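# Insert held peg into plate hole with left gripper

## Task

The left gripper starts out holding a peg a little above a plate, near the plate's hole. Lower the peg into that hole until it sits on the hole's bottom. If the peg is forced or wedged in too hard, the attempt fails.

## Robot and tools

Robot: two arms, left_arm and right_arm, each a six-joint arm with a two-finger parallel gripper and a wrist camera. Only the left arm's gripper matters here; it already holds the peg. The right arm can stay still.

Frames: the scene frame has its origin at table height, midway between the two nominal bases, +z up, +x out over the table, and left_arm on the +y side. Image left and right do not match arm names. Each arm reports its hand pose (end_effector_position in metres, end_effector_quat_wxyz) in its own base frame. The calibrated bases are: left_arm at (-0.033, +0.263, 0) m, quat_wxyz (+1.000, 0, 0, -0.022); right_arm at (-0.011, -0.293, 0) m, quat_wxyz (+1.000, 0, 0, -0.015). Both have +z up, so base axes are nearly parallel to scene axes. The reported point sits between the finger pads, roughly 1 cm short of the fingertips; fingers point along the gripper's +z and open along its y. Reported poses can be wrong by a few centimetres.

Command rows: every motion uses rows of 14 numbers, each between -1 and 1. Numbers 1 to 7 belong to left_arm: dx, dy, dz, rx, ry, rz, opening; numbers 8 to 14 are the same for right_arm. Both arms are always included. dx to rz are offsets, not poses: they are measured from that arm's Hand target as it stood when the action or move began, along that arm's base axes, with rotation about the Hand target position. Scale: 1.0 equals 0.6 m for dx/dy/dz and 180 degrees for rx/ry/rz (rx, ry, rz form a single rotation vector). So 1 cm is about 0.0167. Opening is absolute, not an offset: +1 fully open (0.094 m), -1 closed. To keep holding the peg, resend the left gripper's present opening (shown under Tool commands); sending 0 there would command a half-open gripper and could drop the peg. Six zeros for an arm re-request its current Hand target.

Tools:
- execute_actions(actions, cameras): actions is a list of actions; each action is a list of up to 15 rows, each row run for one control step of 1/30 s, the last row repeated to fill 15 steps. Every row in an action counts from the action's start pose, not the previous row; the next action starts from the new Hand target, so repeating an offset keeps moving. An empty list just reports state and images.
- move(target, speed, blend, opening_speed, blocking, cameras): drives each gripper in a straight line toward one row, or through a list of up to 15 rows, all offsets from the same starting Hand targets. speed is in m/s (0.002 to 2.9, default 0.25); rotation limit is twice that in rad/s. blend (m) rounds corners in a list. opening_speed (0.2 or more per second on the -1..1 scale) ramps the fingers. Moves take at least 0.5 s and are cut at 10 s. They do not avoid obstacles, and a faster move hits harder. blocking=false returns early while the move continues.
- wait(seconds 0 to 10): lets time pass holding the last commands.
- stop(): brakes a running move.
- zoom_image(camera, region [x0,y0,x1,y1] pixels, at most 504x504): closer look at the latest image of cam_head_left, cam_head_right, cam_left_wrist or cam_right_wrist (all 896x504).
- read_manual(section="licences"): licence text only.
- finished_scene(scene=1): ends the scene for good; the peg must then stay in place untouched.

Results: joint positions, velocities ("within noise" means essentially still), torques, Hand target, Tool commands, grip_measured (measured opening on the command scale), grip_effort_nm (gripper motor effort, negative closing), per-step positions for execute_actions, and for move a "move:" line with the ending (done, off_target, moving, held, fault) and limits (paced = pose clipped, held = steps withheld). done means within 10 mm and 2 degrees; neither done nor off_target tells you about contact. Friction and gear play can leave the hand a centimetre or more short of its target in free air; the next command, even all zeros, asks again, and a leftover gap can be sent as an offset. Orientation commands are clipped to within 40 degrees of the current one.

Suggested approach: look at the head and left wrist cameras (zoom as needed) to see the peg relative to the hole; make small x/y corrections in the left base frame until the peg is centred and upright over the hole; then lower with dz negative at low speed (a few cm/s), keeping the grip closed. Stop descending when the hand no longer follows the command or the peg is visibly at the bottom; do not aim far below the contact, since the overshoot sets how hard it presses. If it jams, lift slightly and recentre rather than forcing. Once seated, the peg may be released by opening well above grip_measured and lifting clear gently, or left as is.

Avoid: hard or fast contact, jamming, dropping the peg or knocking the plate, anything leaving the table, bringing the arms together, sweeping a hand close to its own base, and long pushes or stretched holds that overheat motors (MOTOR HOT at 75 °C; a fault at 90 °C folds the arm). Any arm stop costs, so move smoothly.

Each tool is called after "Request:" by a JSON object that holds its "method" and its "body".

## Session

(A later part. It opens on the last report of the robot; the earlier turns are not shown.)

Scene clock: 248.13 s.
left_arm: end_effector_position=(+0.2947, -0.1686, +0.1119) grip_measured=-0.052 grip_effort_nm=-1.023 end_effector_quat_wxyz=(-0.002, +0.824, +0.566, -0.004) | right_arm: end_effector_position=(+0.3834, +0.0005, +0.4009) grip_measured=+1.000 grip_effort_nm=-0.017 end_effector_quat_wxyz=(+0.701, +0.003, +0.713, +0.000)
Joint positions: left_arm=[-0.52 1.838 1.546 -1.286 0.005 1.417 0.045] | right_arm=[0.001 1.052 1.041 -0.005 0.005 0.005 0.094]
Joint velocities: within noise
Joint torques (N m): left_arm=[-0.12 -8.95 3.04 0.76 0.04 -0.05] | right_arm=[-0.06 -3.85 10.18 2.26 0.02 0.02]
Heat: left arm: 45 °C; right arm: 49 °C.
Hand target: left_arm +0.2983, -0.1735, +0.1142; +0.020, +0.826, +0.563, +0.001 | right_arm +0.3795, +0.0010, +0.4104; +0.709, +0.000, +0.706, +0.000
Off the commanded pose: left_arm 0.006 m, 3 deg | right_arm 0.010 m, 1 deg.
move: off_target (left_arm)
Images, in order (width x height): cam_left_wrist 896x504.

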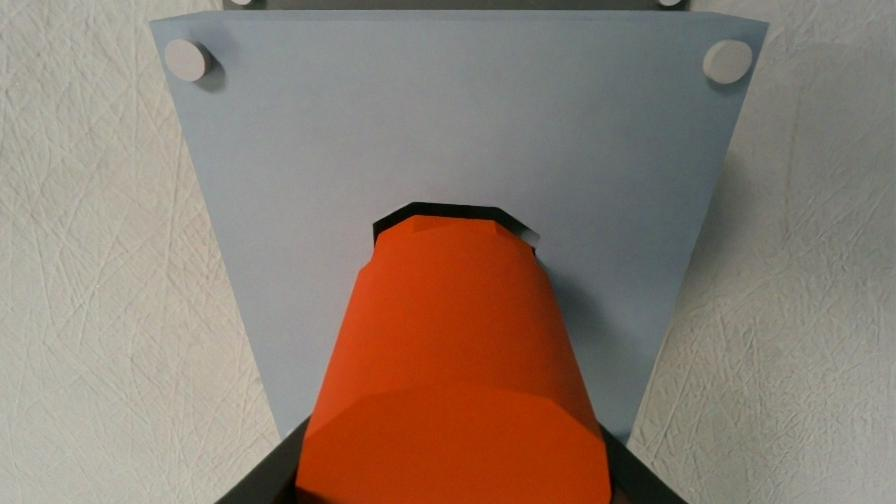

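Request:
{"method": "move", "body": {"target": [0,0,-0.006,0,0,0,-1,0,0,0,0,0,0,1], "speed": 0.03, "cameras": ["cam_left_wrist"]}}

Request:
{"method": "zoom_image", "body": {"camera": "cam_left_wrist", "region": [340, 160, 580, 310]}}

Scene clock: 252.13 s.
left_arm: end_effector_position=(+0.2944, -0.1684, +0.1115) grip_measured=-0.052 grip_effort_nm=-1.028 end_effector_quat_wxyz=(-0.001, +0.825, +0.566, -0.001) | right_arm: end_effector_position=(+0.3834, +0.0005, +0.4009) grip_measured=+1.000 grip_effort_nm=-0.012 end_effector_quat_wxyz=(+0.701, +0.003, +0.713, +0.000)
Joint positions: left_arm=[-0.522 1.831 1.537 -1.278 0.002 1.417 0.045] | right_arm=[0.001 1.052 1.041 -0.005 0.005 0.005 0.094]
Joint velocities: within noise
Joint torques (N m): left_arm=[0.03 -8.5 2.78 0.83 0.08 0.01] | right_arm=[-0.03 -3.86 10.13 2.26 0.02 0.03]
Heat: left arm: 45 °C; right arm: 49 °C.
Hand target: left_arm +0.2983, -0.1735, +0.1106; +0.020, +0.826, +0.563, +0.001 | right_arm +0.3795, +0.0010, +0.4104; +0.709, +0.000, +0.706, +0.000
Off the commanded pose: left_arm 0.007 m, 2 deg | right_arm 0.010 m, 1 deg.
move: done
Images, in order (width x height): cam_left_wrist 896x504.

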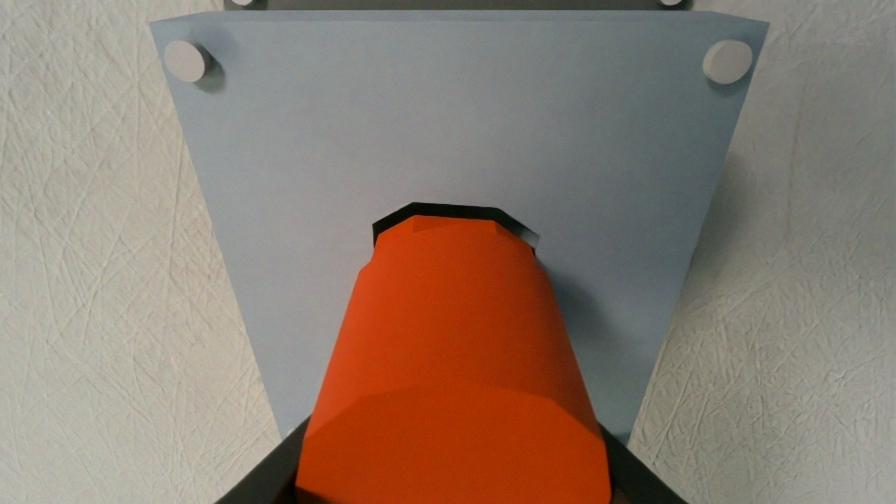

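Scaled by 2.100 from the camera's 896x504 image, which has a finer 1280x720 frame.

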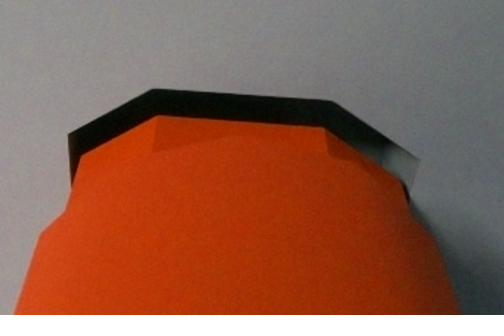

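Request:
{"method": "execute_actions", "body": {"actions": [[[0,0,0.003,0,0,0,-1,0,0,0,0,0,0,1],[0,0,0.006,0,0,0,-1,0,0,0,0,0,0,1],[0,0,0.009,0,0,0,-1,0,0,0,0,0,0,1],[0,0,0.011,0,0,0,-1,0,0,0,0,0,0,1],[0,0,0.012,0,0,0,-1,0,0,0,0,0,0,1]],[[-0.004,-0.0061,0,0,0,0,-1,0,0,0,0,0,0,1],[-0.0065,-0.0105,0,0,0,0,-1,0,0,0,0,0,0,1],[-0.0073,-0.0119,0,0,0,0,-1,0,0,0,0,0,0,1],[-0.0065,-0.0105,0,0,0,0,-1,0,0,0,0,0,0,1],[-0.004,-0.0061,0,0,0,0,-1,0,0,0,0,0,0,1],[-0.0015,-0.0018,0,0,0,0,-1,0,0,0,0,0,0,1],[0.001,0.0025,0,0,0,0,-1,0,0,0,0,0,0,1],[0.0027,0.0054,0,0,0,0,-1,0,0,0,0,0,0,1],[0.0027,0.0054,0,0,0,0,-1,0,0,0,0,0,0,1],[0.001,0.0025,0,0,0,0,-1,0,0,0,0,0,0,1],[-0.0015,-0.0018,0,0,0,0,-1,0,0,0,0,0,0,1],[-0.0036,-0.0054,0,0,0,0,-1,0,0,0,0,0,0,1],[-0.0048,-0.0076,0,0,0,0,-1,0,0,0,0,0,0,1],[-0.0044,-0.0068,0,0,0,0,-1,0,0,0,0,0,0,1],[-0.0028,-0.004,0,0,0,0,-1,0,0,0,0,0,0,1]],[[0.0012,0.0022,0,0,0,0,-1,0,0,0,0,0,0,1],[0.0025,0.0043,0,0,0,0,-1,0,0,0,0,0,0,1],[0.0033,0.0058,0,0,0,0,-1,0,0,0,0,0,0,1],[0.002,0.0036,0,0,0,0,-1,0,0,0,0,0,0,1],[0.0012,0.0022,0,0,0,0,-1,0,0,0,0,0,0,1]]], "cameras": ["cam_left_wrist"]}}

Request:
{"method": "zoom_image", "body": {"camera": "cam_left_wrist", "region": [340, 160, 580, 310]}}

Scene clock: 264.57 s.
left_arm: end_effector_position=(+0.2940, -0.1690, +0.1115) grip_measured=-0.052 grip_effort_nm=-1.023 end_effector_quat_wxyz=(-0.002, +0.825, +0.565, +0.001) | right_arm: end_effector_position=(+0.3834, +0.0005, +0.4009) grip_measured=+1.000 grip_effort_nm=-0.017 end_effector_quat_wxyz=(+0.701, +0.003, +0.713, +0.000)
Joint positions: left_arm=[-0.526 1.831 1.537 -1.278 -0.003 1.414 0.045] | right_arm=[0.001 1.052 1.041 -0.005 0.005 0.005 0.094]
Joint velocities: within noise
Joint torques (N m): left_arm=[0.03 -8.72 4.59 0.47 0.11 0] | right_arm=[0.02 -3.85 10.17 2.25 0.02 0.01]
Heat: left arm: 44 °C; right arm: 49 °C.
Hand target: left_arm +0.2973, -0.1746, +0.1178; +0.020, +0.826, +0.563, +0.001 | right_arm +0.3795, +0.0010, +0.4104; +0.709, +0.000, +0.706, +0.000
Off the commanded pose: left_arm 0.009 m, 3 deg | right_arm 0.010 m, 1 deg.
Step readings (end_effector_position of left_arm | right_arm):
0: (+0.2944, -0.1684, +0.1115) | (+0.3834, +0.0005, +0.4009)
1: (+0.2944, -0.1684, +0.1115) | (+0.3834, +0.0005, +0.4009)
2: (+0.2944, -0.1684, +0.1115) | (+0.3834, +0.0005, +0.4009)
4: (+0.2944, -0.1684, +0.1115) | (+0.3834, +0.0005, +0.4009)
8: (+0.2944, -0.1684, +0.1115) | (+0.3834, +0.0005, +0.4009)
15: (+0.2944, -0.1684, +0.1115) | (+0.3834, +0.0005, +0.4009)
16: (+0.2944, -0.1684, +0.1115) | (+0.3834, +0.0005, +0.4009)
17: (+0.2944, -0.1684, +0.1115) | (+0.3834, +0.0005, +0.4009)
19: (+0.2941, -0.1688, +0.1115) | (+0.3834, +0.0005, +0.4009)
23: (+0.2940, -0.1690, +0.1115) | (+0.3834, +0.0005, +0.4009)
30: (+0.2940, -0.1690, +0.1115) | (+0.3834, +0.0005, +0.4009)
31: (+0.2940, -0.1690, +0.1115) | (+0.3834, +0.0005, +0.4009)
32: (+0.2940, -0.1690, +0.1115) | (+0.3834, +0.0005, +0.4009)
34: (+0.2940, -0.1690, +0.1115) | (+0.3834, +0.0005, +0.4009)
38: (+0.2940, -0.1690, +0.1115) | (+0.3834, +0.0005, +0.4009)
45: (+0.2940, -0.1690, +0.1115) | (+0.3834, +0.0005, +0.4009)
Images, in order (width x height): cam_left_wrist 896x504.

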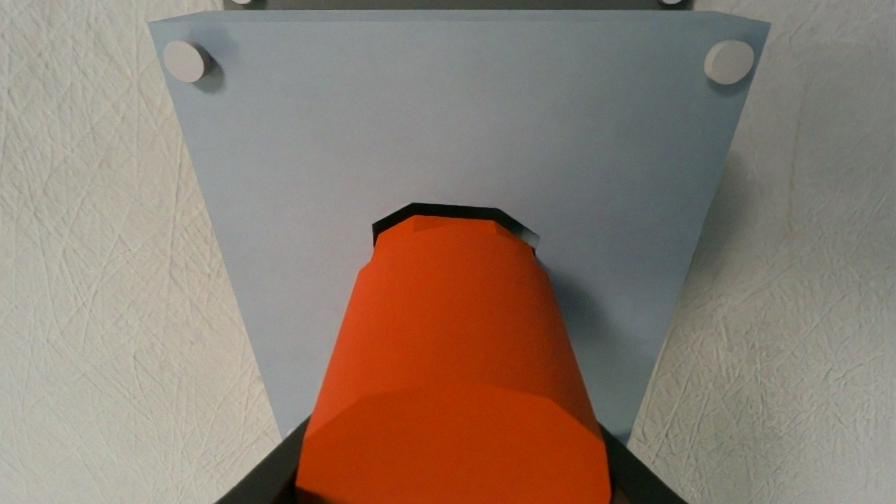

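Scaled by 2.100 from the camera's 896x504 image, which has a finer 1280x720 frame.

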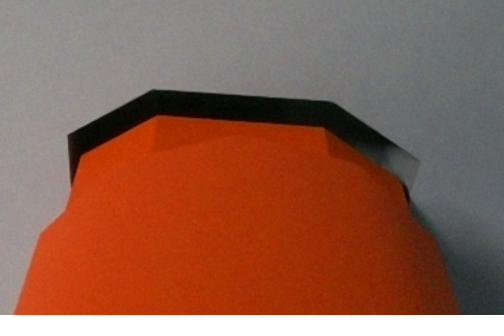

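Request:
{"method": "move", "body": {"target": [0,0,0.01,0,0,0,-1,0,0,0,0,0,0,1], "speed": 0.05, "cameras": ["cam_left_wrist"]}}

Request:
{"method": "zoom_image", "body": {"camera": "cam_left_wrist", "region": [340, 160, 580, 310]}}

Scene clock: 268.33 s.
left_arm: end_effector_position=(+0.2943, -0.1686, +0.1115) grip_measured=-0.052 grip_effort_nm=-1.023 end_effector_quat_wxyz=(-0.002, +0.824, +0.566, +0.001) | right_arm: end_effector_position=(+0.3834, +0.0005, +0.4009) grip_measured=+1.000 grip_effort_nm=-0.012 end_effector_quat_wxyz=(+0.701, +0.003, +0.713, +0.000)
Joint positions: left_arm=[-0.525 1.831 1.537 -1.278 -0.003 1.412 0.045] | right_arm=[0.001 1.052 1.041 -0.005 0.005 0.005 0.094]
Joint velocities: within noise
Joint torques (N m): left_arm=[-0.24 -8.94 6.31 0.22 0.09 -0.02] | right_arm=[0.05 -3.93 10.11 2.25 0.03 0.01]
Heat: left arm: 44 °C; right arm: 49 °C.
Hand target: left_arm +0.2973, -0.1746, +0.1238; +0.020, +0.826, +0.563, +0.001 | right_arm +0.3795, +0.0010, +0.4104; +0.709, +0.000, +0.706, +0.000
Off the commanded pose: left_arm 0.014 m, 3 deg | right_arm 0.010 m, 1 deg.
move: off_target (left_arm)
Images, in order (width x height): cam_left_wrist 896x504.

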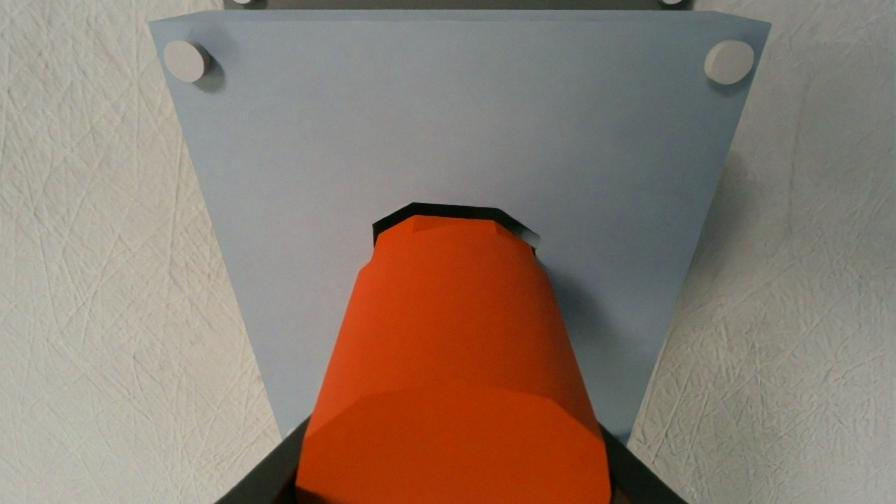

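Scaled by 2.100 from the camera's 896x504 image, which has a finer 1280x720 frame.

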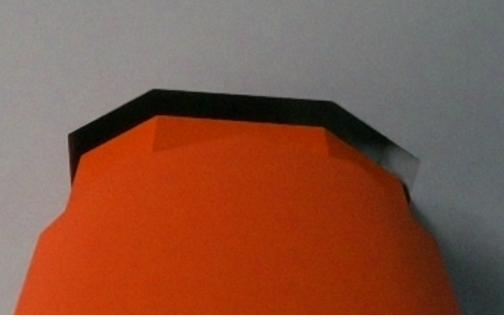

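Request:
{"method": "move", "body": {"target": [0,0,0.005,0,0,0,-1,0,0,0,0,0,0,1], "speed": 0.05, "cameras": ["cam_left_wrist"]}}

Scene clock: 271.47 s.
left_arm: end_effector_position=(+0.2939, -0.1684, +0.1115) grip_measured=-0.052 grip_effort_nm=-1.023 end_effector_quat_wxyz=(-0.002, +0.824, +0.566, +0.000) | right_arm: end_effector_position=(+0.3834, +0.0005, +0.4009) grip_measured=+1.000 grip_effort_nm=-0.022 end_effector_quat_wxyz=(+0.701, +0.003, +0.713, +0.000)
Joint positions: left_arm=[-0.525 1.831 1.537 -1.28 -0.003 1.412 0.045] | right_arm=[0.001 1.052 1.041 -0.005 0.005 0.005 0.094]
Joint velocities: within noise
Joint torques (N m): left_arm=[-0.06 -8.92 7.38 0.1 0.11 0.04] | right_arm=[0.01 -3.85 10.11 2.25 0.01 0.02]
Heat: left arm: 45 °C; right arm: 49 °C.
Hand target: left_arm +0.2973, -0.1746, +0.1268; +0.020, +0.826, +0.563, +0.001 | right_arm +0.3795, +0.0010, +0.4104; +0.709, +0.000, +0.706, +0.000
Off the commanded pose: left_arm 0.017 m, 3 deg | right_arm 0.010 m, 1 deg.
move: off_target (left_arm)
Images, in order (width x height): cam_left_wrist 896x504.

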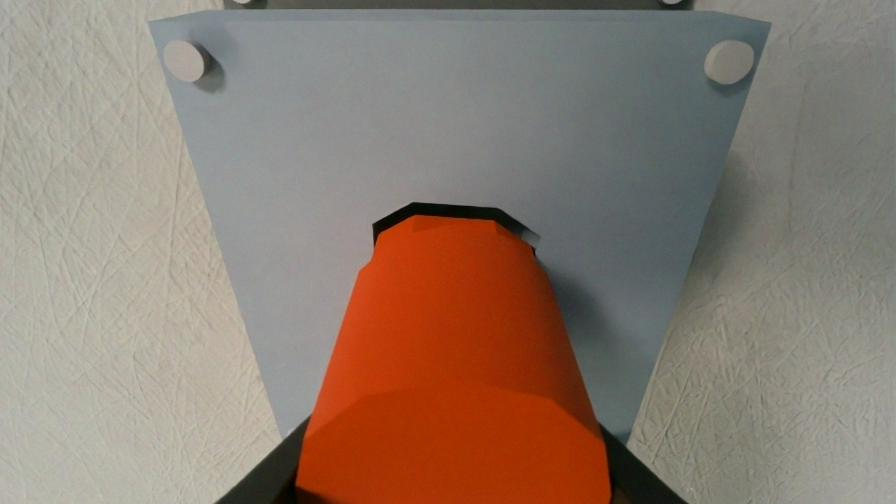

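Request:
{"method": "move", "body": {"target": [0,0,0.008,0,0,0,-1,0,0,0,0,0,0,1], "speed": 0.05, "cameras": ["cam_left_wrist"]}}

Scene clock: 278.60 s.
left_arm: end_effector_position=(+0.2957, -0.1694, +0.1142) grip_measured=-0.052 grip_effort_nm=-1.028 end_effector_quat_wxyz=(+0.001, +0.824, +0.566, +0.002) | right_arm: end_effector_position=(+0.3834, +0.0005, +0.4009) grip_measured=+1.000 grip_effort_nm=-0.012 end_effector_quat_wxyz=(+0.701, +0.003, +0.713, +0.000)
Joint positions: left_arm=[-0.525 1.831 1.548 -1.283 -0.003 1.412 0.045] | right_arm=[0.001 1.052 1.041 -0.005 0.005 0.005 0.094]
Joint velocities: within noise
Joint torques (N m): left_arm=[0.1 -9.14 8.12 -0.01 0.05 0.02] | right_arm=[0.05 -3.89 10.15 2.27 0.01 0.02]
Heat: left arm: 46 °C; right arm: 50 °C.
Hand target: left_arm +0.2973, -0.1746, +0.1316; +0.020, +0.826, +0.563, +0.001 | right_arm +0.3795, +0.0010, +0.4104; +0.709, +0.000, +0.706, +0.000
Off the commanded pose: left_arm 0.018 m, 2 deg | right_arm 0.010 m, 1 deg.
move: off_target (left_arm)
Images, in order (width x height): cam_left_wrist 896x504.

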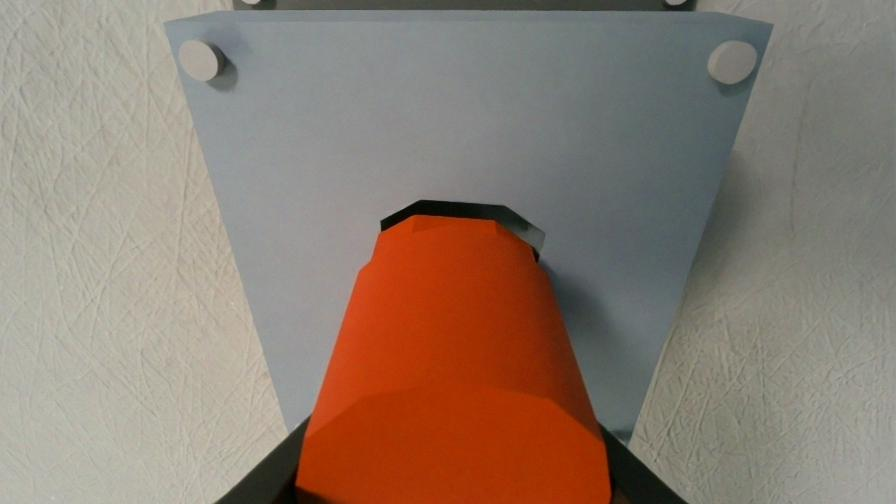

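Request:
{"method": "zoom_image", "body": {"camera": "cam_left_wrist", "region": [340, 160, 580, 310]}}

Scaled by 2.100 from the camera's 896x504 image, which has a finer 1280x720 frame.

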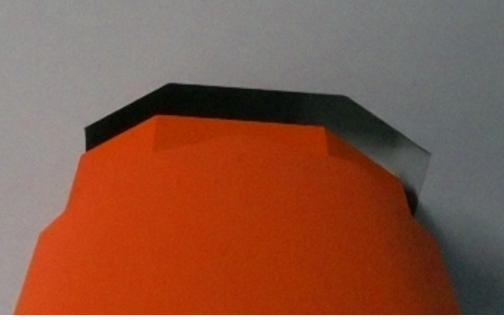

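Request:
{"method": "move", "body": {"target": [0.0007,-0.0017,-0.0177,0,0,0,-1,0,0,0,0,0,0,1], "speed": 0.05, "cameras": []}}

Request:
{"method": "execute_actions", "body": {"actions": [[[-0.0025,-0.0043,0,0,0,0,-1,0,0,0,0,0,0,1],[-0.005,-0.0087,0,0,0,0,-1,0,0,0,0,0,0,1],[-0.0058,-0.0101,0,0,0,0,-1,0,0,0,0,0,0,1],[-0.005,-0.0087,0,0,0,0,-1,0,0,0,0,0,0,1],[-0.0025,-0.0043,0,0,0,0,-1,0,0,0,0,0,0,1],[0,0,0,0,0,0,-1,0,0,0,0,0,0,1],[0.0025,0.0043,0,0,0,0,-1,0,0,0,0,0,0,1],[0.0042,0.0072,0,0,0,0,-1,0,0,0,0,0,0,1],[0.0042,0.0072,0,0,0,0,-1,0,0,0,0,0,0,1],[0.0025,0.0043,0,0,0,0,-1,0,0,0,0,0,0,1],[0,0,0,0,0,0,-1,0,0,0,0,0,0,1],[-0.0021,-0.0036,0,0,0,0,-1,0,0,0,0,0,0,1],[-0.0033,-0.0058,0,0,0,0,-1,0,0,0,0,0,0,1],[-0.0029,-0.005,0,0,0,0,-1,0,0,0,0,0,0,1],[-0.0013,-0.0022,0,0,0,0,-1,0,0,0,0,0,0,1]],[[0.0012,0.0022,0,0,0,0,-1,0,0,0,0,0,0,1],[0.0025,0.0043,0,0,0,0,-1,0,0,0,0,0,0,1],[0.0033,0.0058,0,0,0,0,-1,0,0,0,0,0,0,1],[0.002,0.0036,0,0,0,0,-1,0,0,0,0,0,0,1],[0.0013,0.0022,0,0,0,0,-1,0,0,0,0,0,0,1]]], "cameras": ["cam_left_wrist"]}}

Request:
{"method": "zoom_image", "body": {"camera": "cam_left_wrist", "region": [340, 160, 580, 310]}}

Scene clock: 302.10 s.
left_arm: end_effector_position=(+0.2954, -0.1692, +0.1142) grip_measured=-0.052 grip_effort_nm=-1.028 end_effector_quat_wxyz=(+0.000, +0.824, +0.566, +0.002) | right_arm: end_effector_position=(+0.3834, +0.0005, +0.4009) grip_measured=+1.000 grip_effort_nm=-0.012 end_effector_quat_wxyz=(+0.701, +0.003, +0.713, +0.000)
Joint positions: left_arm=[-0.525 1.831 1.548 -1.285 -0.003 1.412 0.045] | right_arm=[0.001 1.052 1.041 -0.005 0.005 0.005 0.094]
Joint velocities: within noise
Joint torques (N m): left_arm=[-0.09 -8.79 5.09 0.48 0.09 -0.06] | right_arm=[0.02 -3.88 10.11 2.24 0.02 -0.01]
Heat: left arm: 46 °C; right arm: 50 °C.
Hand target: left_arm +0.2978, -0.1756, +0.1210; +0.020, +0.826, +0.563, +0.001 | right_arm +0.3795, +0.0010, +0.4104; +0.709, +0.000, +0.706, +0.000
Off the commanded pose: left_arm 0.010 m, 2 deg | right_arm 0.010 m, 1 deg.
move: done
No camera images: "cameras" was empty.

Scene clock: 303.80 s.
left_arm: end_effector_position=(+0.2938, -0.1719, +0.1142) grip_measured=-0.052 grip_effort_nm=-1.028 end_effector_quat_wxyz=(+0.000, +0.826, +0.563, +0.002) | right_arm: end_effector_position=(+0.3834, +0.0005, +0.4009) grip_measured=+1.000 grip_effort_nm=-0.012 end_effector_quat_wxyz=(+0.701, +0.003, +0.713, +0.000)
Joint positions: left_arm=[-0.534 1.831 1.548 -1.285 -0.003 1.411 0.045] | right_arm=[0.001 1.052 1.041 -0.005 0.005 0.005 0.094]
Joint velocities: within noise
Joint torques (N m): left_arm=[-0.06 -8.69 4.89 0.43 0.11 -0.04] | right_arm=[0.06 -3.9 10.1 2.26 0.02 0.02]
Heat: left arm: 46 °C; right arm: 50 °C.
Hand target: left_arm +0.2978, -0.1756, +0.1210; +0.020, +0.826, +0.563, +0.001 | right_arm +0.3795, +0.0010, +0.4104; +0.709, +0.000, +0.706, +0.000
Off the commanded pose: left_arm 0.009 m, 2 deg | right_arm 0.010 m, 1 deg.
Step readings (end_effector_position of left_arm | right_arm):
0: (+0.2954, -0.1692, +0.1142) | (+0.3834, +0.0005, +0.4009)
1: (+0.2954, -0.1692, +0.1142) | (+0.3834, +0.0005, +0.4009)
2: (+0.2954, -0.1692, +0.1142) | (+0.3834, +0.0005, +0.4009)
4: (+0.2951, -0.1697, +0.1142) | (+0.3834, +0.0005, +0.4009)
8: (+0.2938, -0.1719, +0.1142) | (+0.3834, +0.0005, +0.4009)
15: (+0.2954, -0.1692, +0.1142) | (+0.3834, +0.0005, +0.4009)
16: (+0.2956, -0.1688, +0.1142) | (+0.3834, +0.0005, +0.4009)
17: (+0.2956, -0.1688, +0.1142) | (+0.3834, +0.0005, +0.4009)
19: (+0.2954, -0.1692, +0.1142) | (+0.3834, +0.0005, +0.4009)
23: (+0.2951, -0.1697, +0.1142) | (+0.3834, +0.0005, +0.4009)
30: (+0.2946, -0.1706, +0.1142) | (+0.3834, +0.0005, +0.4009)
Images, in order (width x height): cam_left_wrist 896x504.

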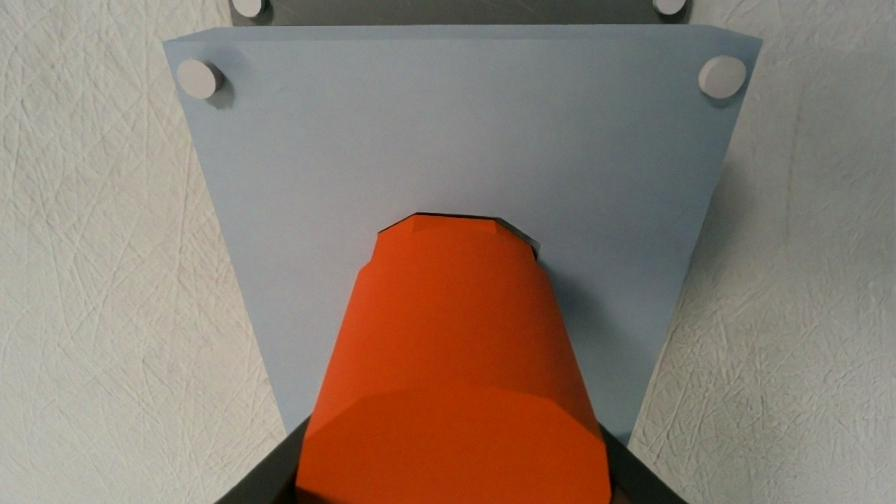

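Scaled by 2.100 from the camera's 896x504 image, which has a finer 1280x720 frame.

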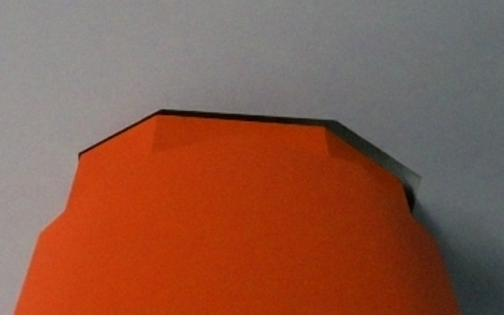

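Request:
{"method": "execute_actions", "body": {"actions": [[[0.004,0.0069,0,0,0,0,-1,0,0,0,0,0,0,1],[0.0061,0.0105,0,0,0,0,-1,0,0,0,0,0,0,1],[0.0065,0.0113,0,0,0,0,-1,0,0,0,0,0,0,1],[0.0057,0.0098,0,0,0,0,-1,0,0,0,0,0,0,1],[0.0036,0.0062,0,0,0,0,-1,0,0,0,0,0,0,1],[0.0015,0.0026,0,0,0,0,-1,0,0,0,0,0,0,1],[-0.001,-0.0017,0,0,0,0,-1,0,0,0,0,0,0,1],[-0.0018,-0.0032,0,0,0,0,-1,0,0,0,0,0,0,1],[-0.0018,-0.0032,0,0,0,0,-1,0,0,0,0,0,0,1],[-0.0006,-0.001,0,0,0,0,-1,0,0,0,0,0,0,1],[0.0015,0.0026,0,0,0,0,-1,0,0,0,0,0,0,1],[0.0032,0.0055,0,0,0,0,-1,0,0,0,0,0,0,1],[0.0042,0.0074,0,0,0,0,-1,0,0,0,0,0,0,1],[0.004,0.0069,0,0,0,0,-1,0,0,0,0,0,0,1],[0.0028,0.0048,0,0,0,0,-1,0,0,0,0,0,0,1]],[[-0.0013,-0.0022,0,0,0,0,-1,0,0,0,0,0,0,1],[-0.0025,-0.0043,0,0,0,0,-1,0,0,0,0,0,0,1],[-0.0033,-0.0058,0,0,0,0,-1,0,0,0,0,0,0,1],[-0.002,-0.0036,0,0,0,0,-1,0,0,0,0,0,0,1],[-0.0013,-0.0022,0,0,0,0,-1,0,0,0,0,0,0,1]]], "cameras": []}}

Request:
{"method": "move", "body": {"target": [-0.0007,0.0004,-0.0075,0,0,0,-1,0,0,0,0,0,0,1], "speed": 0.03, "cameras": ["cam_left_wrist"]}}

Request:
{"method": "zoom_image", "body": {"camera": "cam_left_wrist", "region": [340, 160, 580, 310]}}

Scene clock: 320.20 s.
left_arm: end_effector_position=(+0.2961, -0.1679, +0.1142) grip_measured=-0.052 grip_effort_nm=-1.028 end_effector_quat_wxyz=(+0.000, +0.824, +0.567, +0.002) | right_arm: end_effector_position=(+0.3834, +0.0005, +0.4009) grip_measured=+1.000 grip_effort_nm=-0.017 end_effector_quat_wxyz=(+0.701, +0.003, +0.713, +0.000)
Joint positions: left_arm=[-0.52 1.831 1.548 -1.285 -0.003 1.416 0.045] | right_arm=[0.001 1.052 1.041 -0.005 0.005 0.005 0.094]
Joint velocities: within noise
Joint torques (N m): left_arm=[-0.12 -8.55 4.98 0.42 0.09 -0.02] | right_arm=[-0.01 -3.88 10.17 2.26 0.03 0.04]
Heat: left arm: 44 °C; right arm: 50 °C.
Hand target: left_arm +0.2987, -0.1741, +0.1210; +0.020, +0.826, +0.563, +0.001 | right_arm +0.3795, +0.0010, +0.4104; +0.709, +0.000, +0.706, +0.000
Off the commanded pose: left_arm 0.009 m, 2 deg | right_arm 0.010 m, 1 deg.
Step readings (end_effector_position of left_arm | right_arm):
0: (+0.2938, -0.1719, +0.1142) | (+0.3834, +0.0005, +0.4009)
1: (+0.2938, -0.1719, +0.1142) | (+0.3834, +0.0005, +0.4009)
2: (+0.2941, -0.1715, +0.1142) | (+0.3834, +0.0005, +0.4009)
4: (+0.2951, -0.1697, +0.1142) | (+0.3834, +0.0005, +0.4009)
8: (+0.2972, -0.1660, +0.1142) | (+0.3834, +0.0005, +0.4009)
15: (+0.2947, -0.1704, +0.1142) | (+0.3834, +0.0005, +0.4009)
16: (+0.2944, -0.1708, +0.1142) | (+0.3834, +0.0005, +0.4009)
17: (+0.2947, -0.1704, +0.1142) | (+0.3834, +0.0005, +0.4009)
19: (+0.2951, -0.1697, +0.1142) | (+0.3834, +0.0005, +0.4009)
23: (+0.2956, -0.1688, +0.1142) | (+0.3834, +0.0005, +0.4009)
30: (+0.2961, -0.1679, +0.1142) | (+0.3834, +0.0005, +0.4009)
No camera images: "cameras" was empty.

Scene clock: 321.20 s.
left_arm: end_effector_position=(+0.2944, -0.1669, +0.1119) grip_measured=-0.052 grip_effort_nm=-1.018 end_effector_quat_wxyz=(-0.003, +0.824, +0.567, +0.000) | right_arm: end_effector_position=(+0.3834, +0.0005, +0.4009) grip_measured=+1.000 grip_effort_nm=-0.017 end_effector_quat_wxyz=(+0.701, +0.003, +0.713, +0.000)
Joint positions: left_arm=[-0.52 1.831 1.538 -1.283 -0.003 1.416 0.045] | right_arm=[0.001 1.052 1.041 -0.005 0.005 0.005 0.094]
Joint velocities: within noise
Joint torques (N m): left_arm=[-0.23 -8.72 4.27 0.63 0.05 0.01] | right_arm=[0.03 -3.84 10.1 2.25 0.01 0.01]
Heat: left arm: 44 °C; right arm: 50 °C.
Hand target: left_arm +0.2982, -0.1738, +0.1165; +0.020, +0.826, +0.563, +0.001 | right_arm +0.3795, +0.0010, +0.4104; +0.709, +0.000, +0.706, +0.000
Off the commanded pose: left_arm 0.009 m, 3 deg | right_arm 0.010 m, 1 deg.
move: off_target (left_arm)
Images, in order (width x height): cam_left_wrist 896x504.

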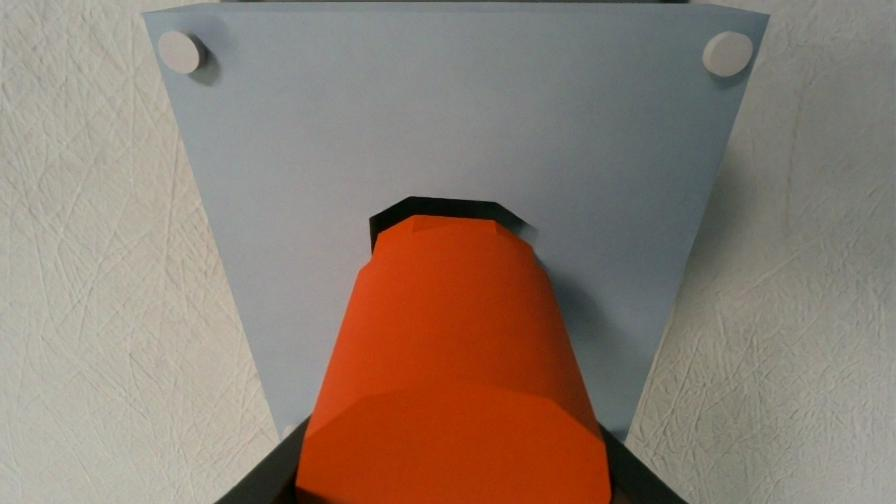

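Scaled by 2.100 from the camera's 896x504 image, which has a finer 1280x720 frame.

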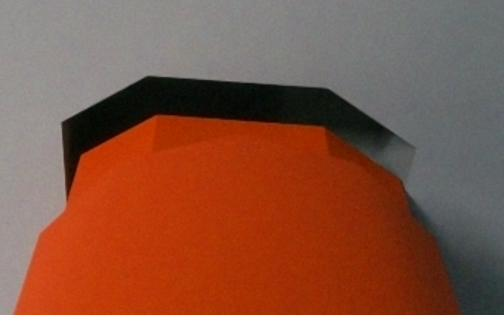

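Request:
{"method": "execute_actions", "body": {"actions": [[[-0.003,-0.007,0.002,0,0,0,-1,0,0,0,0,0,0,1],[-0.0055,-0.0114,0.002,0,0,0,-1,0,0,0,0,0,0,1],[-0.0063,-0.0128,0.002,0,0,0,-1,0,0,0,0,0,0,1],[-0.0055,-0.0114,0.002,0,0,0,-1,0,0,0,0,0,0,1],[-0.003,-0.007,0.002,0,0,0,-1,0,0,0,0,0,0,1],[-0.0005,-0.0027,0.002,0,0,0,-1,0,0,0,0,0,0,1],[0.002,0.0016,0.002,0,0,0,-1,0,0,0,0,0,0,1],[0.0037,0.0045,0.002,0,0,0,-1,0,0,0,0,0,0,1],[0.0037,0.0045,0.002,0,0,0,-1,0,0,0,0,0,0,1],[0.002,0.0016,0.002,0,0,0,-1,0,0,0,0,0,0,1],[-0.0005,-0.0027,0.002,0,0,0,-1,0,0,0,0,0,0,1],[-0.0026,-0.0063,0.002,0,0,0,-1,0,0,0,0,0,0,1],[-0.0038,-0.0085,0.002,0,0,0,-1,0,0,0,0,0,0,1],[-0.0034,-0.0077,0.002,0,0,0,-1,0,0,0,0,0,0,1],[-0.0018,-0.0049,0.002,0,0,0,-1,0,0,0,0,0,0,1]],[[0.0012,0.0022,0,0,0,0,-1,0,0,0,0,0,0,1],[0.0025,0.0043,0,0,0,0,-1,0,0,0,0,0,0,1],[0.0033,0.0058,0,0,0,0,-1,0,0,0,0,0,0,1],[0.002,0.0036,0,0,0,0,-1,0,0,0,0,0,0,1],[0.0013,0.0022,0,0,0,0,-1,0,0,0,0,0,0,1]]], "cameras": ["cam_left_wrist"]}}

Request:
{"method": "zoom_image", "body": {"camera": "cam_left_wrist", "region": [340, 160, 580, 310]}}

Scene clock: 337.93 s.
left_arm: end_effector_position=(+0.2923, -0.1705, +0.1119) grip_measured=-0.052 grip_effort_nm=-1.018 end_effector_quat_wxyz=(-0.003, +0.826, +0.564, +0.000) | right_arm: end_effector_position=(+0.3834, +0.0005, +0.4009) grip_measured=+1.000 grip_effort_nm=-0.017 end_effector_quat_wxyz=(+0.701, +0.003, +0.713, +0.000)
Joint positions: left_arm=[-0.532 1.831 1.538 -1.283 -0.003 1.411 0.045] | right_arm=[0.001 1.052 1.041 -0.005 0.005 0.005 0.094]
Joint velocities: within noise
Joint torques (N m): left_arm=[0.2 -8.55 4.9 0.53 0.08 0.03] | right_arm=[0.01 -3.86 10.11 2.26 0.02 0.01]
Heat: left arm: 44 °C; right arm: 50 °C.
Hand target: left_arm +0.2979, -0.1754, +0.1177; +0.020, +0.826, +0.563, +0.001 | right_arm +0.3795, +0.0010, +0.4104; +0.709, +0.000, +0.706, +0.000
Off the commanded pose: left_arm 0.009 m, 3 deg | right_arm 0.010 m, 1 deg.
Step readings (end_effector_position of left_arm | right_arm):
0: (+0.2944, -0.1669, +0.1119) | (+0.3834, +0.0005, +0.4009)
1: (+0.2944, -0.1669, +0.1119) | (+0.3834, +0.0005, +0.4009)
2: (+0.2941, -0.1673, +0.1119) | (+0.3834, +0.0005, +0.4009)
4: (+0.2936, -0.1682, +0.1119) | (+0.3834, +0.0005, +0.4009)
8: (+0.2918, -0.1714, +0.1119) | (+0.3834, +0.0005, +0.4009)
15: (+0.2929, -0.1694, +0.1119) | (+0.3834, +0.0005, +0.4009)
16: (+0.2929, -0.1694, +0.1119) | (+0.3834, +0.0005, +0.4009)
17: (+0.2929, -0.1694, +0.1119) | (+0.3834, +0.0005, +0.4009)
19: (+0.2927, -0.1698, +0.1119) | (+0.3834, +0.0005, +0.4009)
23: (+0.2923, -0.1705, +0.1119) | (+0.3834, +0.0005, +0.4009)
30: (+0.2923, -0.1705, +0.1119) | (+0.3834, +0.0005, +0.4009)
Images, in order (width x height): cam_left_wrist 896x504.

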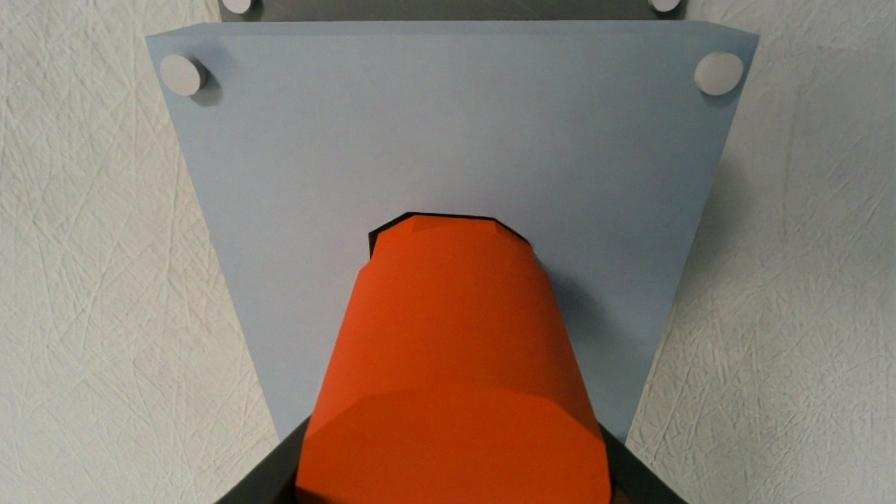

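Scaled by 2.100 from the camera's 896x504 image, which has a finer 1280x720 frame.

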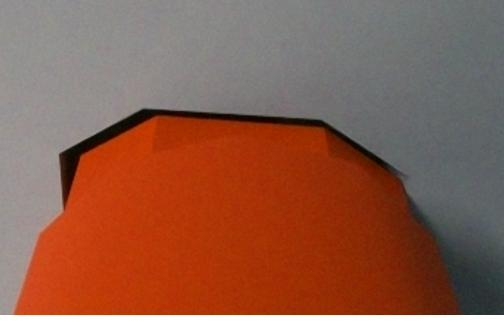

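Request:
{"method": "execute_actions", "body": {"actions": [[[-0.0005,-0.0031,0.001,0,0,0,-1,0,0,0,0,0,0,1],[-0.003,-0.0075,0.001,0,0,0,-1,0,0,0,0,0,0,1],[-0.0038,-0.0089,0.001,0,0,0,-1,0,0,0,0,0,0,1],[-0.003,-0.0075,0.001,0,0,0,-1,0,0,0,0,0,0,1],[-0.0005,-0.0031,0.001,0,0,0,-1,0,0,0,0,0,0,1],[0.002,0.0012,0.001,0,0,0,-1,0,0,0,0,0,0,1],[0.0045,0.0055,0.001,0,0,0,-1,0,0,0,0,0,0,1],[0.0062,0.0084,0.001,0,0,0,-1,0,0,0,0,0,0,1],[0.0062,0.0084,0.001,0,0,0,-1,0,0,0,0,0,0,1],[0.0045,0.0055,0.001,0,0,0,-1,0,0,0,0,0,0,1],[0.002,0.0012,0.001,0,0,0,-1,0,0,0,0,0,0,1],[-0.0001,-0.0024,0.001,0,0,0,-1,0,0,0,0,0,0,1],[-0.0013,-0.0046,0.001,0,0,0,-1,0,0,0,0,0,0,1],[-0.0009,-0.0038,0.001,0,0,0,-1,0,0,0,0,0,0,1],[0.0007,-0.001,0.001,0,0,0,-1,0,0,0,0,0,0,1]],[[0.0012,0.0022,0,0,0,0,-1,0,0,0,0,0,0,1],[0.0025,0.0043,0,0,0,0,-1,0,0,0,0,0,0,1],[0.0033,0.0058,0,0,0,0,-1,0,0,0,0,0,0,1],[0.002,0.0036,0,0,0,0,-1,0,0,0,0,0,0,1],[0.0013,0.0022,0,0,0,0,-1,0,0,0,0,0,0,1]]], "cameras": ["cam_left_wrist"]}}

Request:
{"method": "zoom_image", "body": {"camera": "cam_left_wrist", "region": [340, 160, 580, 310]}}

Scene clock: 353.20 s.
left_arm: end_effector_position=(+0.2927, -0.1698, +0.1119) grip_measured=-0.052 grip_effort_nm=-1.023 end_effector_quat_wxyz=(-0.003, +0.826, +0.564, -0.001) | right_arm: end_effector_position=(+0.3834, +0.0005, +0.4009) grip_measured=+1.000 grip_effort_nm=-0.017 end_effector_quat_wxyz=(+0.701, +0.003, +0.713, +0.000)
Joint positions: left_arm=[-0.529 1.831 1.538 -1.283 -0.001 1.414 0.045] | right_arm=[0.001 1.052 1.041 -0.005 0.005 0.005 0.094]
Joint velocities: within noise
Joint torques (N m): left_arm=[-0.08 -8.42 4.98 0.53 0.11 0.03] | right_arm=[0.01 -3.85 10.15 2.26 0.02 0.02]
Heat: left arm: 44 °C; right arm: 50 °C.
Hand target: left_arm +0.2991, -0.1747, +0.1183; +0.020, +0.826, +0.563, +0.001 | right_arm +0.3795, +0.0010, +0.4104; +0.709, +0.000, +0.706, +0.000
Off the commanded pose: left_arm 0.010 m, 3 deg | right_arm 0.010 m, 1 deg.
Step readings (end_effector_position of left_arm | right_arm):
0: (+0.2923, -0.1705, +0.1119) | (+0.3834, +0.0005, +0.4009)
1: (+0.2923, -0.1705, +0.1119) | (+0.3834, +0.0005, +0.4009)
2: (+0.2923, -0.1705, +0.1119) | (+0.3834, +0.0005, +0.4009)
4: (+0.2923, -0.1705, +0.1119) | (+0.3834, +0.0005, +0.4009)
8: (+0.2923, -0.1705, +0.1119) | (+0.3834, +0.0005, +0.4009)
15: (+0.2928, -0.1696, +0.1119) | (+0.3834, +0.0005, +0.4009)
16: (+0.2927, -0.1698, +0.1119) | (+0.3834, +0.0005, +0.4009)
17: (+0.2928, -0.1696, +0.1119) | (+0.3834, +0.0005, +0.4009)
19: (+0.2928, -0.1696, +0.1119) | (+0.3834, +0.0005, +0.4009)
23: (+0.2928, -0.1696, +0.1119) | (+0.3834, +0.0005, +0.4009)
30: (+0.2927, -0.1698, +0.1119) | (+0.3834, +0.0005, +0.4009)
Images, in order (width x height): cam_left_wrist 896x504.

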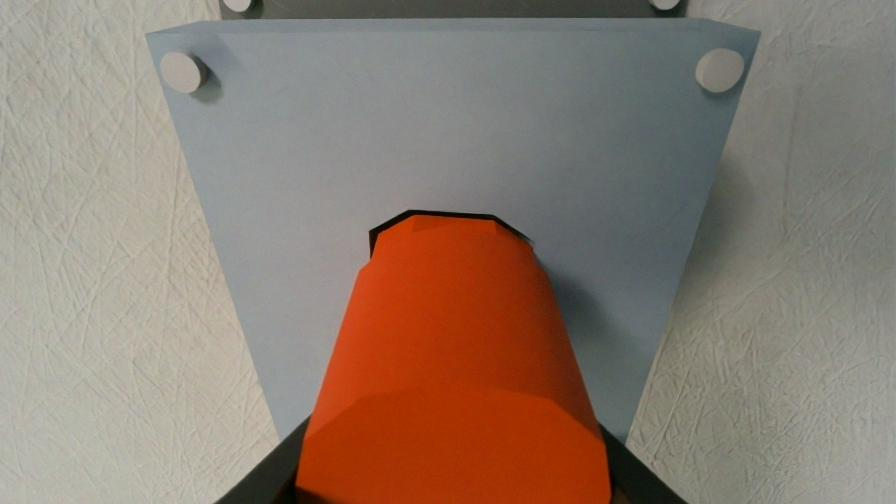

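Scaled by 2.100 from the camera's 896x504 image, which has a finer 1280x720 frame.

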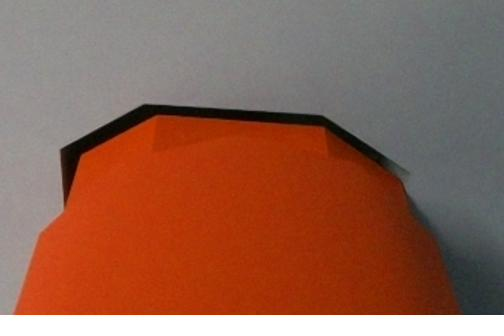

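Request:
{"method": "move", "body": {"target": [0,0,-0.01,0,0,0,-1,0,0,0,0,0,0,1], "speed": 0.03, "cameras": ["cam_left_wrist"]}}

Request:
{"method": "zoom_image", "body": {"camera": "cam_left_wrist", "region": [340, 160, 580, 310]}}

Scene clock: 358.10 s.
left_arm: end_effector_position=(+0.2941, -0.1703, +0.1115) grip_measured=-0.052 grip_effort_nm=-1.028 end_effector_quat_wxyz=(+0.000, +0.826, +0.564, +0.001) | right_arm: end_effector_position=(+0.3834, +0.0005, +0.4009) grip_measured=+1.000 grip_effort_nm=-0.012 end_effector_quat_wxyz=(+0.701, +0.003, +0.713, +0.000)
Joint positions: left_arm=[-0.529 1.831 1.537 -1.275 -0.003 1.414 0.045] | right_arm=[0.001 1.052 1.041 -0.005 0.005 0.005 0.094]
Joint velocities: within noise
Joint torques (N m): left_arm=[-0.05 -8.24 3.75 0.73 0.11 0.07] | right_arm=[0.02 -3.89 10.15 2.26 0.01 0.01]
Heat: left arm: 44 °C; right arm: 50 °C.
Hand target: left_arm +0.2991, -0.1747, +0.1123; +0.020, +0.826, +0.563, +0.001 | right_arm +0.3795, +0.0010, +0.4104; +0.709, +0.000, +0.706, +0.000
Off the commanded pose: left_arm 0.007 m, 2 deg | right_arm 0.010 m, 1 deg.
move: done
Images, in order (width x height): cam_left_wrist 896x504.

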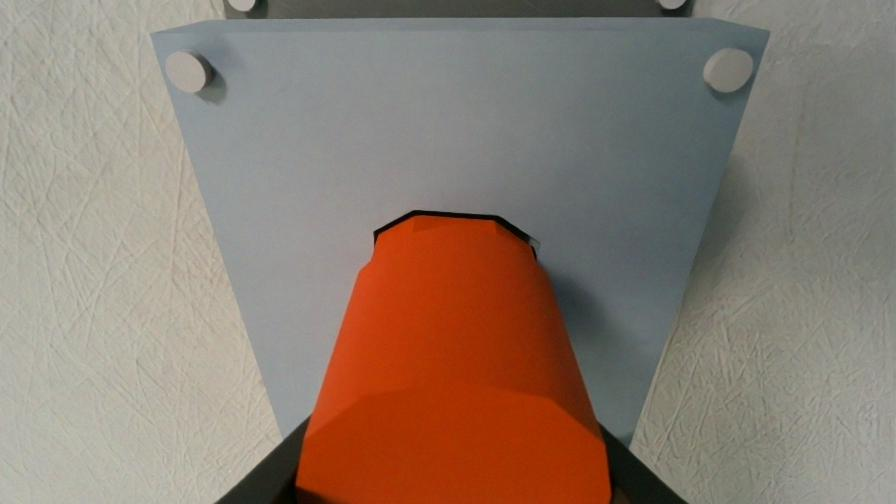

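Scaled by 2.100 from the camera's 896x504 image, which has a finer 1280x720 frame.

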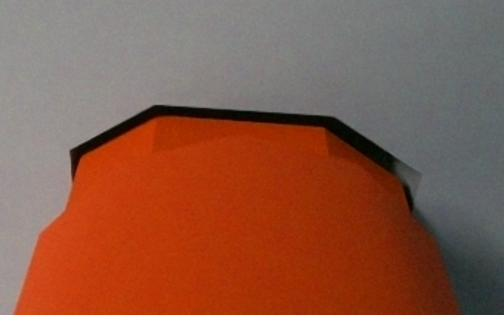

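Request:
{"method": "move", "body": {"target": [0,0,-0.007,0,0,0,-1,0,0,0,0,0,0,1], "speed": 0.03, "cameras": ["cam_left_wrist"]}}

Request:
{"method": "zoom_image", "body": {"camera": "cam_left_wrist", "region": [340, 160, 580, 310]}}

Request:
{"method": "zoom_image", "body": {"camera": "cam_left_wrist", "region": [240, 180, 660, 504]}}

Scene clock: 363.27 s.
left_arm: end_effector_position=(+0.2938, -0.1701, +0.1108) grip_measured=-0.052 grip_effort_nm=-1.028 end_effector_quat_wxyz=(-0.001, +0.826, +0.564, +0.001) | right_arm: end_effector_position=(+0.3834, +0.0005, +0.4009) grip_measured=+1.000 grip_effort_nm=-0.017 end_effector_quat_wxyz=(+0.701, +0.003, +0.713, +0.000)
Joint positions: left_arm=[-0.529 1.831 1.534 -1.274 -0.003 1.414 0.045] | right_arm=[0.001 1.052 1.041 -0.005 0.005 0.005 0.094]
Joint velocities: within noise
Joint torques (N m): left_arm=[-0.02 -8.03 2.71 0.88 0.11 0.03] | right_arm=[0.06 -3.86 10.15 2.26 0.02 0.02]
Heat: left arm: 43 °C; right arm: 50 °C.
Hand target: left_arm +0.2991, -0.1747, +0.1081; +0.020, +0.826, +0.563, +0.001 | right_arm +0.3795, +0.0010, +0.4104; +0.709, +0.000, +0.706, +0.000
Off the commanded pose: left_arm 0.008 m, 2 deg | right_arm 0.010 m, 1 deg.
move: done
Images, in order (width x height): cam_left_wrist 896x504.

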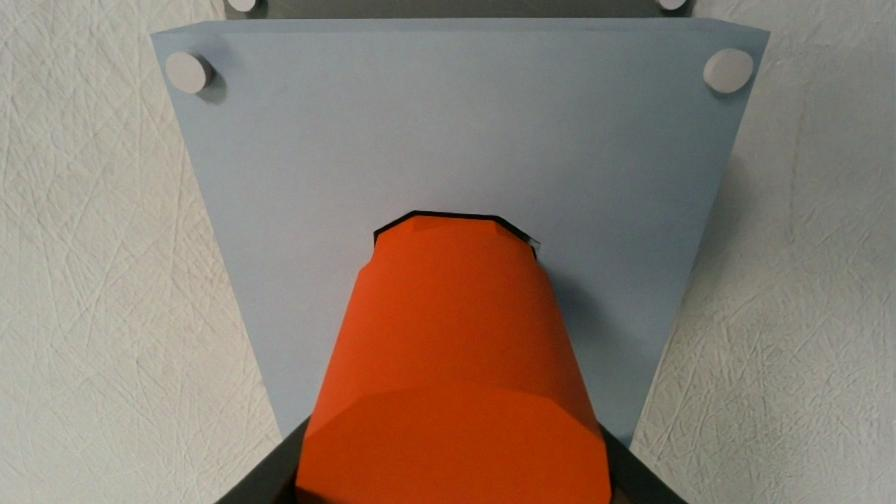

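Scaled by 2.100 from the camera's 896x504 image, which has a finer 1280x720 frame.

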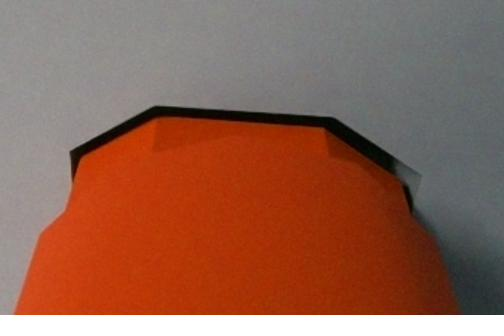

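Scaled by 1.200 from the camera's 896x504 image, which has a finer 1280x720 frame.

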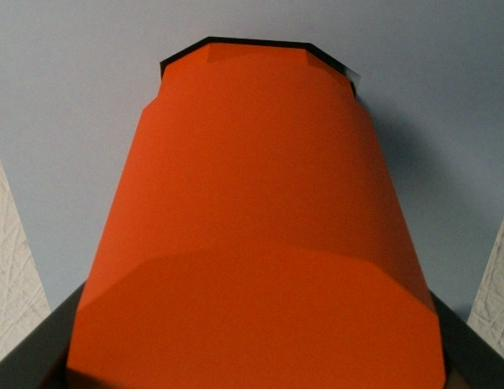

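Request:
{"method": "zoom_image", "body": {"camera": "cam_left_wrist", "region": [360, 190, 560, 280]}}

Request:
{"method": "wait", "body": {"seconds": 0}}

Request:
{"method": "zoom_image", "body": {"camera": "cam_head_right", "region": [350, 180, 470, 300]}}

Request:
{"method": "zoom_image", "body": {"camera": "cam_head_left", "region": [350, 180, 470, 300]}}

Scaled by 2.520 from the camera's 896x504 image, which has a finer 1280x720 frame.

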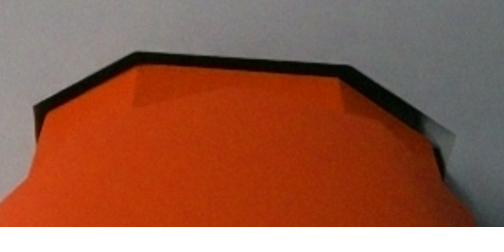

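Scene clock: 367.77 s.
left_arm: end_effector_position=(+0.2938, -0.1701, +0.1108) grip_measured=-0.052 grip_effort_nm=-1.028 end_effector_quat_wxyz=(-0.001, +0.826, +0.564, +0.001) | right_arm: end_effector_position=(+0.3834, +0.0005, +0.4009) grip_measured=+1.000 grip_effort_nm=-0.012 end_effector_quat_wxyz=(+0.701, +0.003, +0.713, +0.000)
Joint positions: left_arm=[-0.529 1.831 1.534 -1.274 -0.003 1.414 0.045] | right_arm=[0.001 1.052 1.041 -0.005 0.005 0.005 0.094]
Joint velocities: within noise
Joint torques (N m): left_arm=[-0.12 -8.14 2.86 0.87 0.09 0] | right_arm=[0.06 -3.86 10.17 2.26 0 0]
Heat: left arm: 43 °C; right arm: 50 °C.
Hand target: left_arm +0.2991, -0.1747, +0.1081; +0.020, +0.826, +0.563, +0.001 | right_arm +0.3795, +0.0010, +0.4104; +0.709, +0.000, +0.706, +0.000
Tool commands: left_gripper/opening=-1.0 right_gripper/opening=+1.0
Off the commanded pose: left_arm 0.008 m, 2 deg | right_arm 0.010 m, 1 deg.

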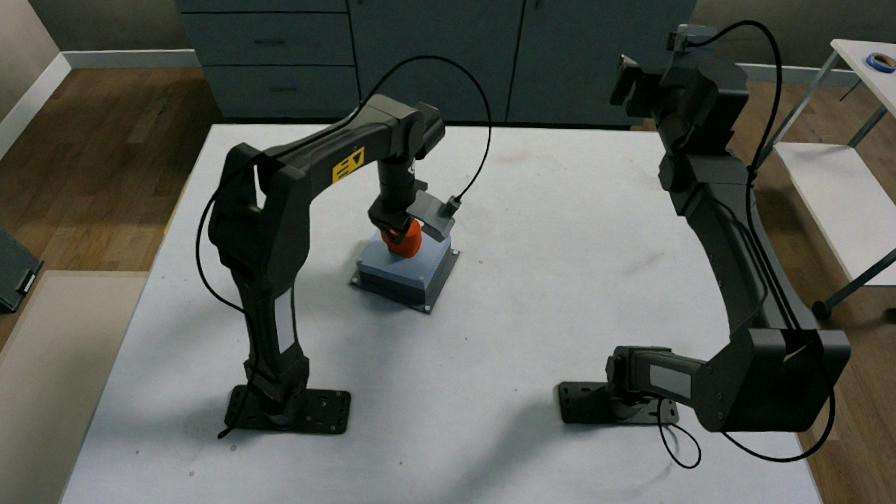

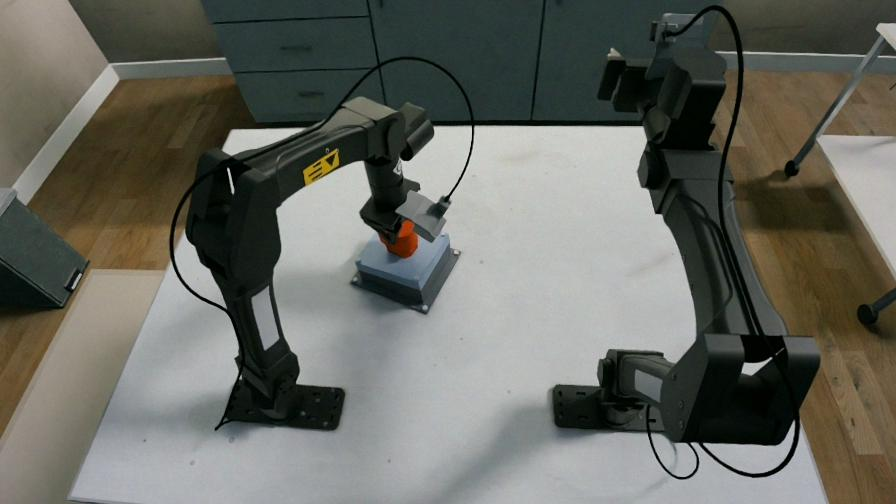

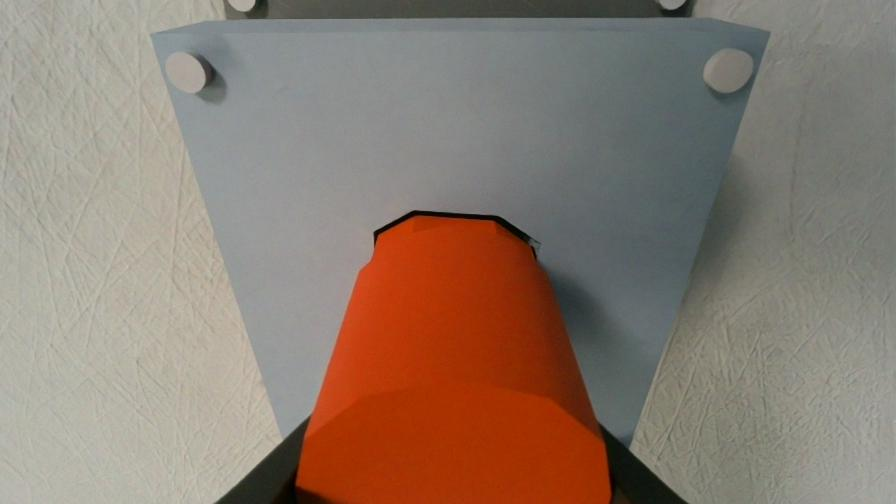

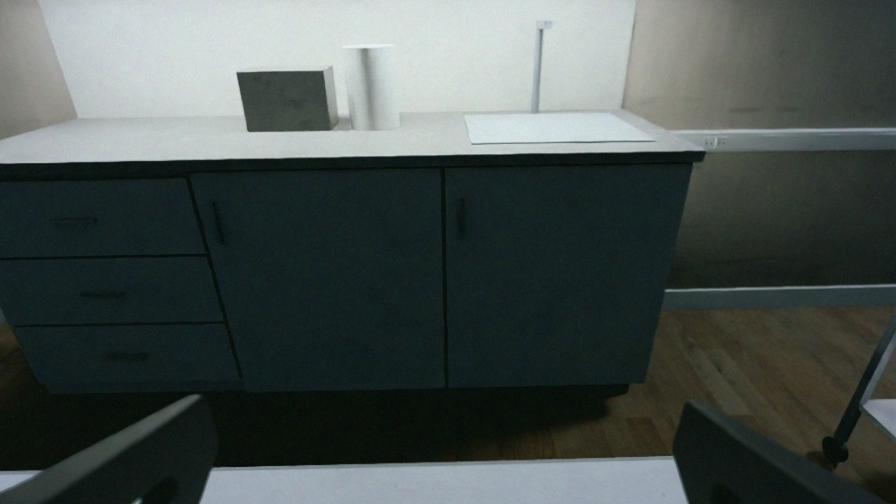

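Scaled by 4.200 from the camera's 896x504 image, which has a finer 1280x720 frame.

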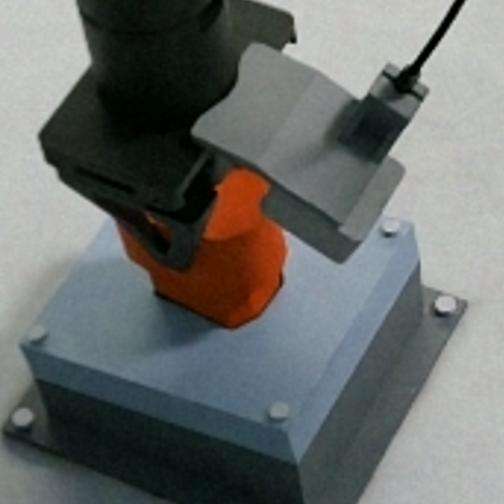

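Scaled by 4.200 from the camera's 896x504 image, which has a finer 1280x720 frame.

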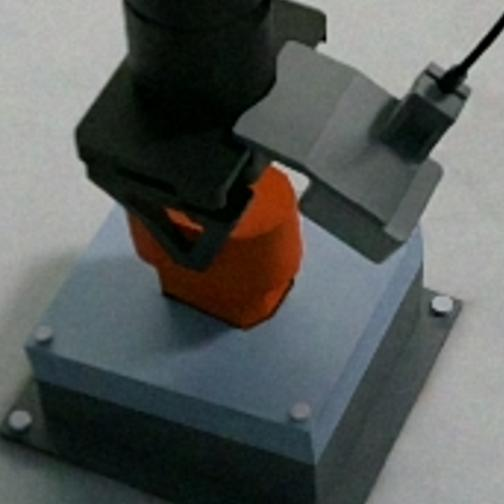

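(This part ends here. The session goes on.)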